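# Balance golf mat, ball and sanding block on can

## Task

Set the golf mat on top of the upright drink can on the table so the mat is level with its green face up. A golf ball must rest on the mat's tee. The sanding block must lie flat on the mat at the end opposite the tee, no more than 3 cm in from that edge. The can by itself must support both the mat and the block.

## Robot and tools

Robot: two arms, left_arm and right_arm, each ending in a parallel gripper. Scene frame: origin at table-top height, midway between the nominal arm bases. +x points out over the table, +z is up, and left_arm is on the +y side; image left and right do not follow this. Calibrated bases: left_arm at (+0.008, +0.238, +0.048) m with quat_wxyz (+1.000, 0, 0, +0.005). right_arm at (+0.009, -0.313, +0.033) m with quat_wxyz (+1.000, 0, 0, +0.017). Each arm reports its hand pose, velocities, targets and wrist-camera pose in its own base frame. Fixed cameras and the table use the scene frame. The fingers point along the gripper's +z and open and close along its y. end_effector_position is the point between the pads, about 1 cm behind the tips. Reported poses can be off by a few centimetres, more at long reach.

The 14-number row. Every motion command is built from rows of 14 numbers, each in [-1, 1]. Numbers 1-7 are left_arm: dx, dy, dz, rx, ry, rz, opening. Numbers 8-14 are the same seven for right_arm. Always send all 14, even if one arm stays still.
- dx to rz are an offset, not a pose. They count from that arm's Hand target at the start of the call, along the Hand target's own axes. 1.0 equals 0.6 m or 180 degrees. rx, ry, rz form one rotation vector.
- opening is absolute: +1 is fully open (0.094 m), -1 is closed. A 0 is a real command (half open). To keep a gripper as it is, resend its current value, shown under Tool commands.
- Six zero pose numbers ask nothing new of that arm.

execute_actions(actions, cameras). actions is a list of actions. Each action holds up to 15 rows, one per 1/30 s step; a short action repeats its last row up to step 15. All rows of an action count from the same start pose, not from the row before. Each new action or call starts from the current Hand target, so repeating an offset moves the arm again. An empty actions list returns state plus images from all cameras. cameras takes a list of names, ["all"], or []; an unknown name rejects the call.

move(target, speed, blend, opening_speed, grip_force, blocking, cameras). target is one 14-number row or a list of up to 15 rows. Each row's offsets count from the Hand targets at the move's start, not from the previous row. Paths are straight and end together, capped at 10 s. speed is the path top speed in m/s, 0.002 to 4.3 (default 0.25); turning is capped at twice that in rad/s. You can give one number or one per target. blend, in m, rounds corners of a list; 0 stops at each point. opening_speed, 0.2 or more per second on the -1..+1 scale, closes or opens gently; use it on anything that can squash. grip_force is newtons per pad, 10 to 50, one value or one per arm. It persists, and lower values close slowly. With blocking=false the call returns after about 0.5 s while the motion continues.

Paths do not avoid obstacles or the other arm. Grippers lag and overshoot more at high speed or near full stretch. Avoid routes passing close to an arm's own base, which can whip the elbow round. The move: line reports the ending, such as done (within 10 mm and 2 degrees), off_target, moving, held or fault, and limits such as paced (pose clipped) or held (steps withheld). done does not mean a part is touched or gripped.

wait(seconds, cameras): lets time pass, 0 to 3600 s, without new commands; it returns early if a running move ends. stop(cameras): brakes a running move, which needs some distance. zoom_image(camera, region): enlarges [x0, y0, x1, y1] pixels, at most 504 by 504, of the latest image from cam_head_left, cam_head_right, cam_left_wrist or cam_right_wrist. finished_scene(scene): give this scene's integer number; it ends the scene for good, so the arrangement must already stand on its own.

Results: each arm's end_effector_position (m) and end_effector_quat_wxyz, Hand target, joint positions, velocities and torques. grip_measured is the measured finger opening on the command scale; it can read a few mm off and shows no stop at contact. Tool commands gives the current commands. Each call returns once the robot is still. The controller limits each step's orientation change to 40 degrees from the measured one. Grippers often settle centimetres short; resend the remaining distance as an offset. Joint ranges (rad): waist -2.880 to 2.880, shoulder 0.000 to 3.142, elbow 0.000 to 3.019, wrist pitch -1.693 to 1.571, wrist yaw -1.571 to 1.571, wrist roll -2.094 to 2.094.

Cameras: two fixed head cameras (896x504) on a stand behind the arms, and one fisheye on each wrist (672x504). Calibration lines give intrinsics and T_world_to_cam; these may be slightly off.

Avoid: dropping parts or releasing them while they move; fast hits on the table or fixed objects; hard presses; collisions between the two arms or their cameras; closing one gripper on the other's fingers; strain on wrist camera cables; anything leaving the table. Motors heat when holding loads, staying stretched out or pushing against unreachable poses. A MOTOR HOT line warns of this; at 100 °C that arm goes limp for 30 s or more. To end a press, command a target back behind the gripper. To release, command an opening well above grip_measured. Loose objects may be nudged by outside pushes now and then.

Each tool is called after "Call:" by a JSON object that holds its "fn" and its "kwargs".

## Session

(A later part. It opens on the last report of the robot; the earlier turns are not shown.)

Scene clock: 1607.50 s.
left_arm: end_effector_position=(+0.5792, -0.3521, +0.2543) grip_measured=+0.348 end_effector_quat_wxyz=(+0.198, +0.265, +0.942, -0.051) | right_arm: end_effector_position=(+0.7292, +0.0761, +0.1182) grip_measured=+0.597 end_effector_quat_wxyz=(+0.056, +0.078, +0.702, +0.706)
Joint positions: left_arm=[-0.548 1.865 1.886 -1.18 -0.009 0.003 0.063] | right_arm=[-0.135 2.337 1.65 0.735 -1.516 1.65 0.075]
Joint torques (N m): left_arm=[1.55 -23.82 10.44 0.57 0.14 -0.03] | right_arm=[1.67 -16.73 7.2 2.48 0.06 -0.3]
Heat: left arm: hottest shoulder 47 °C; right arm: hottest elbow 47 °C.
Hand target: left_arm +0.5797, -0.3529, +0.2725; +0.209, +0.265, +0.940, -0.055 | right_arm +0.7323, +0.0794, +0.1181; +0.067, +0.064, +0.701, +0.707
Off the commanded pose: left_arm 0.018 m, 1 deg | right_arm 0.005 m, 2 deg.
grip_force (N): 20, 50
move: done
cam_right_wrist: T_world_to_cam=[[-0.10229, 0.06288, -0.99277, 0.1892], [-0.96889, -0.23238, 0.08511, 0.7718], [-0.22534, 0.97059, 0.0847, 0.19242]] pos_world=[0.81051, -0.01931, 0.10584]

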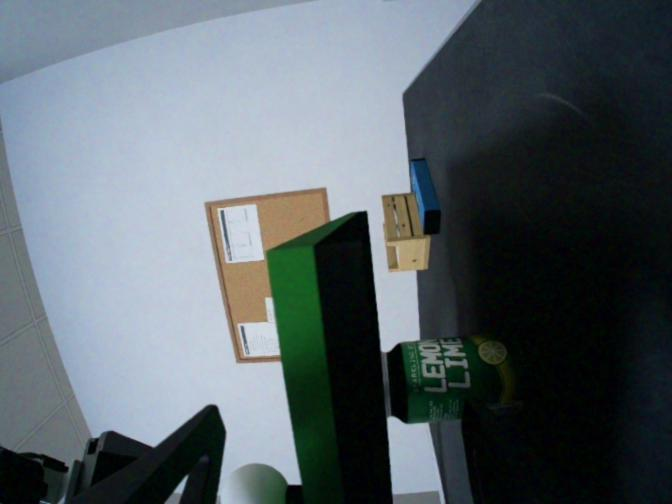

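Call:
{"fn": "move", "kwargs": {"target": [[0,0,0,0,0,0,0.35,0,0,-0.25,0,0,0,0.6]], "speed": 0.08, "cameras": ["cam_left_wrist", "cam_head_left", "cam_head_right", "cam_right_wrist"]}}

Scene clock: 1611.30 s.
left_arm: end_effector_position=(+0.5792, -0.3521, +0.2543) grip_measured=+0.348 end_effector_quat_wxyz=(+0.198, +0.265, +0.942, -0.051) | right_arm: end_effector_position=(+0.7054, -0.0654, +0.0972) grip_measured=+0.598 end_effector_quat_wxyz=(+0.099, +0.132, +0.695, +0.700)
Joint positions: left_arm=[-0.548 1.865 1.886 -1.18 -0.009 0.003 0.063] | right_arm=[-0.34 2.337 1.593 0.735 -1.582 1.61 0.075]
Joint torques (N m): left_arm=[1.44 -23.94 10.52 0.58 0.11 -0.04] | right_arm=[2.14 -19.25 5.49 1.91 -0.02 -0.3]
Heat: left arm: hottest elbow 48 °C; right arm: hottest elbow 47 °C.
Hand target: left_arm +0.5797, -0.3529, +0.2725; +0.209, +0.265, +0.940, -0.055 | right_arm +0.7044, -0.0680, +0.1169; +0.067, +0.064, +0.701, +0.707
Off the commanded pose: left_arm 0.018 m, 1 deg | right_arm 0.020 m, 9 deg.
joint sent to its limit (right arm) — joint 5 (wrist yaw), lower limit. The joint targets are off in orientation, not in position.
grip_force (N): 20, 50
move: off_target (right_arm)
cam_left_wrist: T_world_to_cam=[[-0.56037, -0.82287, -0.09419, 0.06231], [-0.82824, 0.55642, 0.06651, 0.71179], [-0.00232, 0.11528, -0.99333, 0.40242]] pos_world=[0.62538, -0.39117, 0.35827]
cam_right_wrist: T_world_to_cam=[[-0.10947, 0.07948, -0.99081, 0.18076], [-0.99018, -0.09592, 0.1017, 0.73986], [-0.08696, 0.99221, 0.0892, 0.22948]] pos_world=[0.77233, -0.17108, 0.08339]

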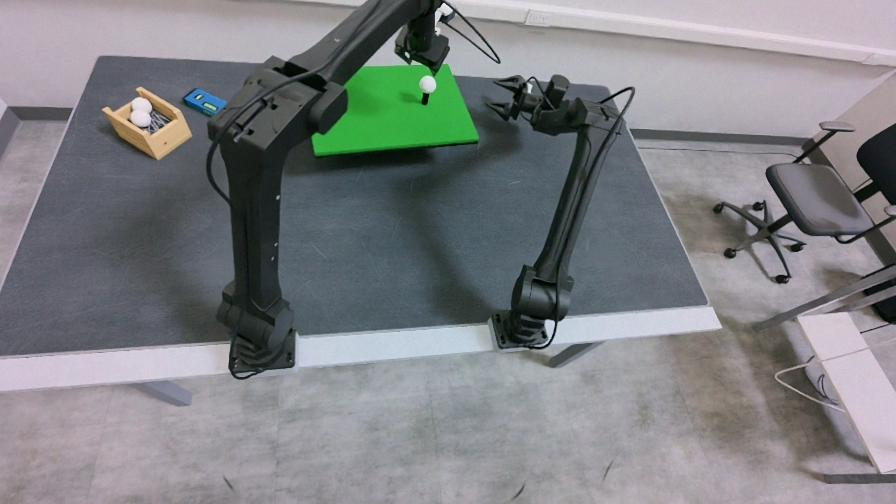

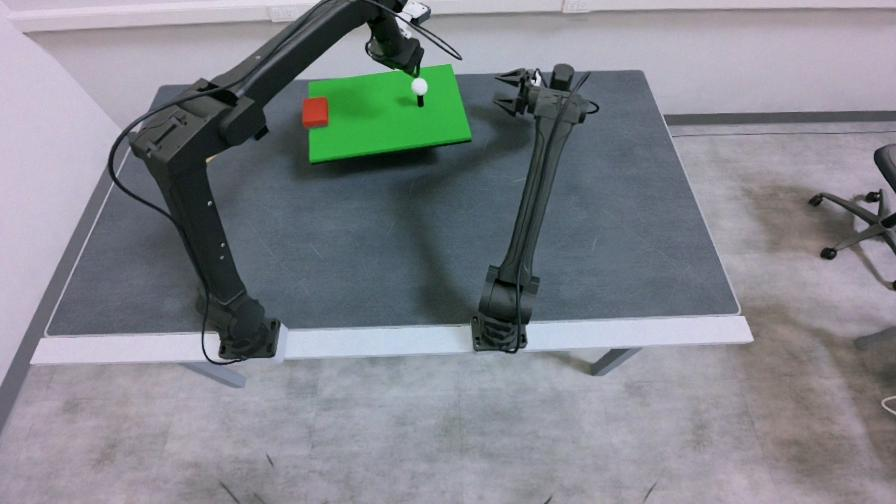

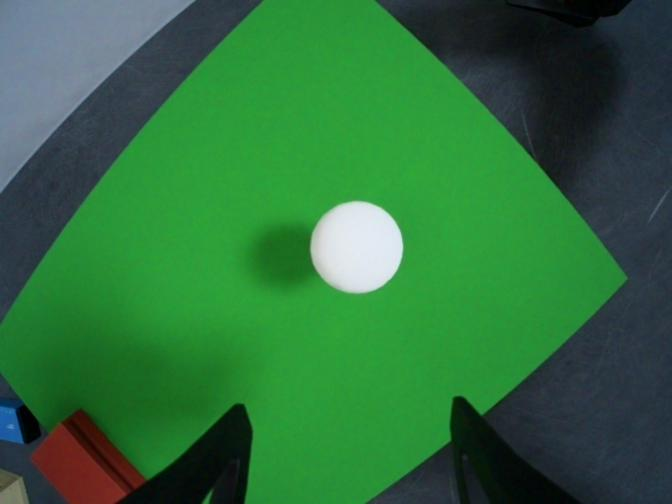

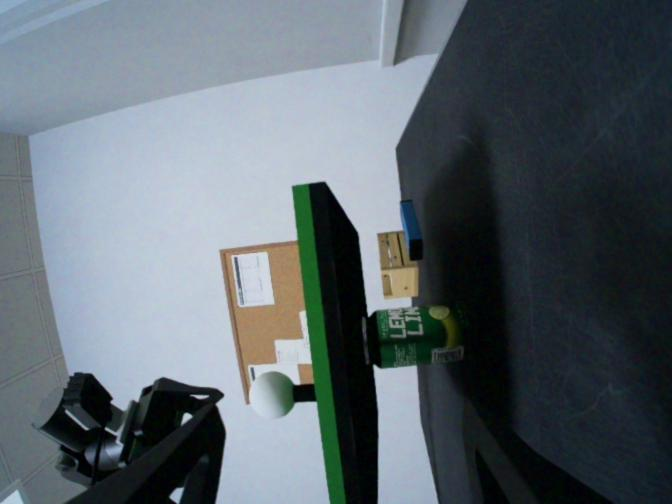

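Call:
{"fn": "move", "kwargs": {"target": [[0.607,0.555,-0.333,0,0,0,0.35,0,0,0,0,0,0,0.6]], "speed": 0.2, "cameras": ["cam_head_left", "cam_head_right", "cam_right_wrist"]}}

Call:
{"fn": "zoom_image", "kwargs": {"camera": "cam_head_right", "region": [290, 40, 500, 180]}}

Call:
{"fn": "zoom_image", "kwargs": {"camera": "cam_right_wrist", "region": [200, 150, 500, 504]}}

Scene clock: 1617.93 s.
left_arm: end_effector_position=(+0.3930, +0.1427, +0.2954) grip_measured=+0.348 end_effector_quat_wxyz=(+0.207, +0.261, +0.941, -0.056) | right_arm: end_effector_position=(+0.7054, -0.0654, +0.0972) grip_measured=+0.598 end_effector_quat_wxyz=(+0.100, +0.132, +0.695, +0.700)
Joint positions: left_arm=[0.5 1.278 1.311 -1.373 0.369 0.998 0.063] | right_arm=[-0.34 2.337 1.593 0.735 -1.582 1.609 0.075]
Joint torques (N m): left_arm=[1.38 -10.23 10.88 0.14 0.56 0.03] | right_arm=[0.73 -18.9 5.89 1.98 -0.11 -0.32]
Heat: left arm: hottest elbow 48 °C; right arm: hottest elbow 46 °C.
Hand target: left_arm +0.3990, +0.1471, +0.3023; +0.209, +0.265, +0.940, -0.055 | right_arm +0.7044, -0.0680, +0.1169; +0.067, +0.064, +0.701, +0.707
Off the commanded pose: left_arm 0.010 m, 0 deg | right_arm 0.020 m, 9 deg.
joint sent to its limit (right arm) — joint 5 (wrist yaw), lower limit. The joint targets are off in orientation, not in position.
grip_force (N): 20, 50
move: done
cam_right_wrist: T_world_to_cam=[[-0.10759, 0.07887, -0.99106, 0.17935], [-0.99037, -0.09588, 0.09989, 0.74025], [-0.08714, 0.99226, 0.08843, 0.22969]] pos_world=[0.77243, -0.17108, 0.08349]

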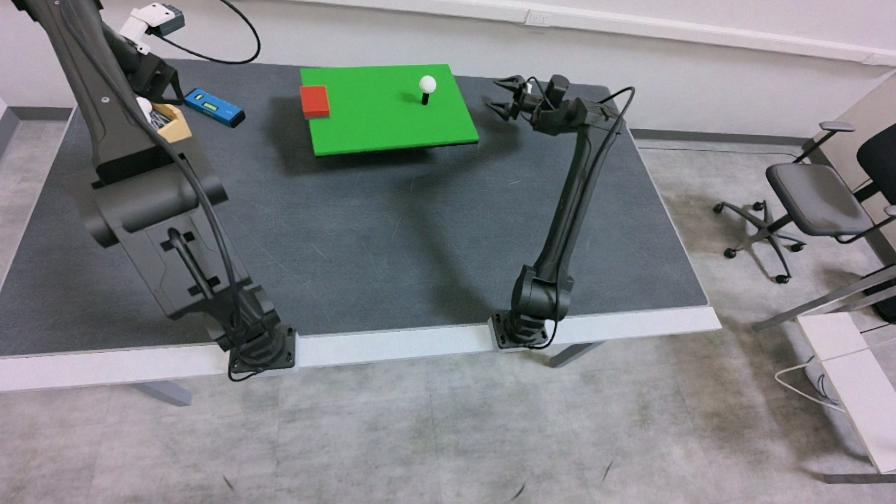

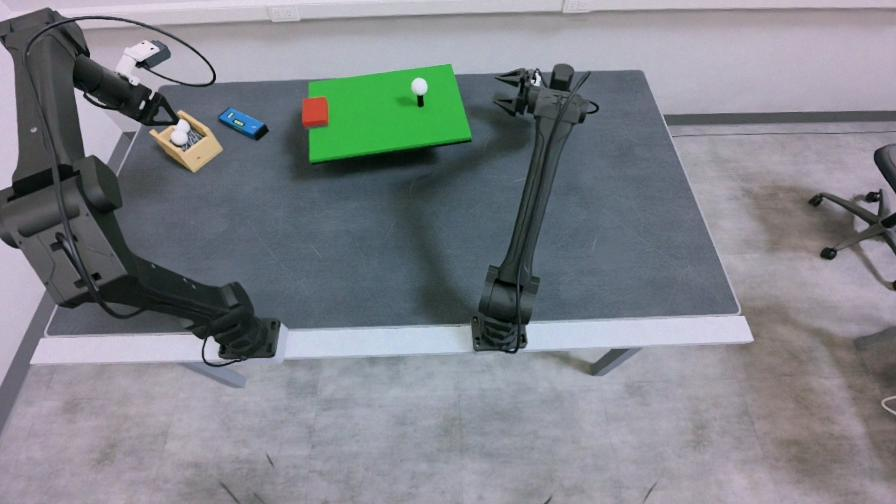

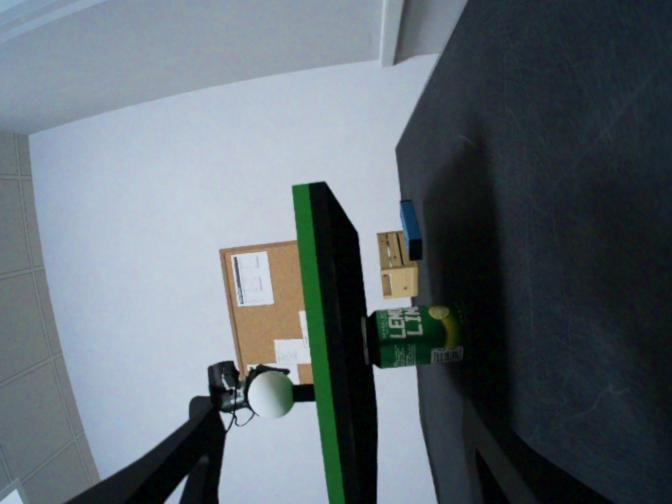

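Scaled by 2.400.

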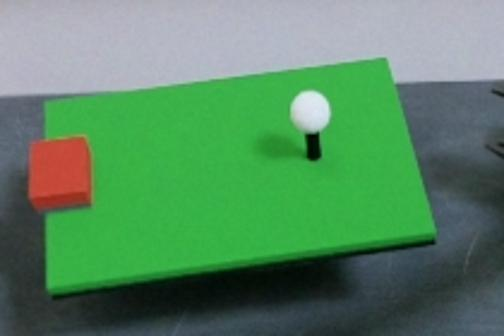

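Scaled by 1.424 from the camera's image (finer frame: 960x720).

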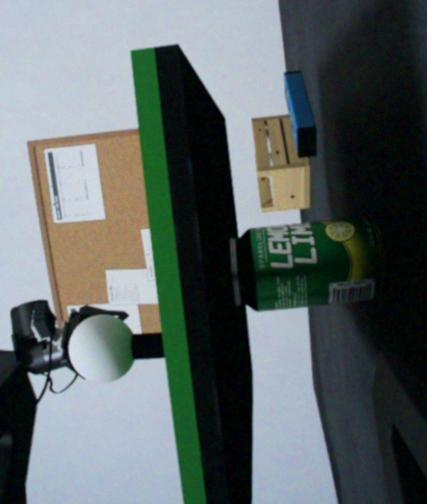

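Call:
{"fn": "finished_scene", "kwargs": {"scene": 1}}

The scene is finished: the task was done.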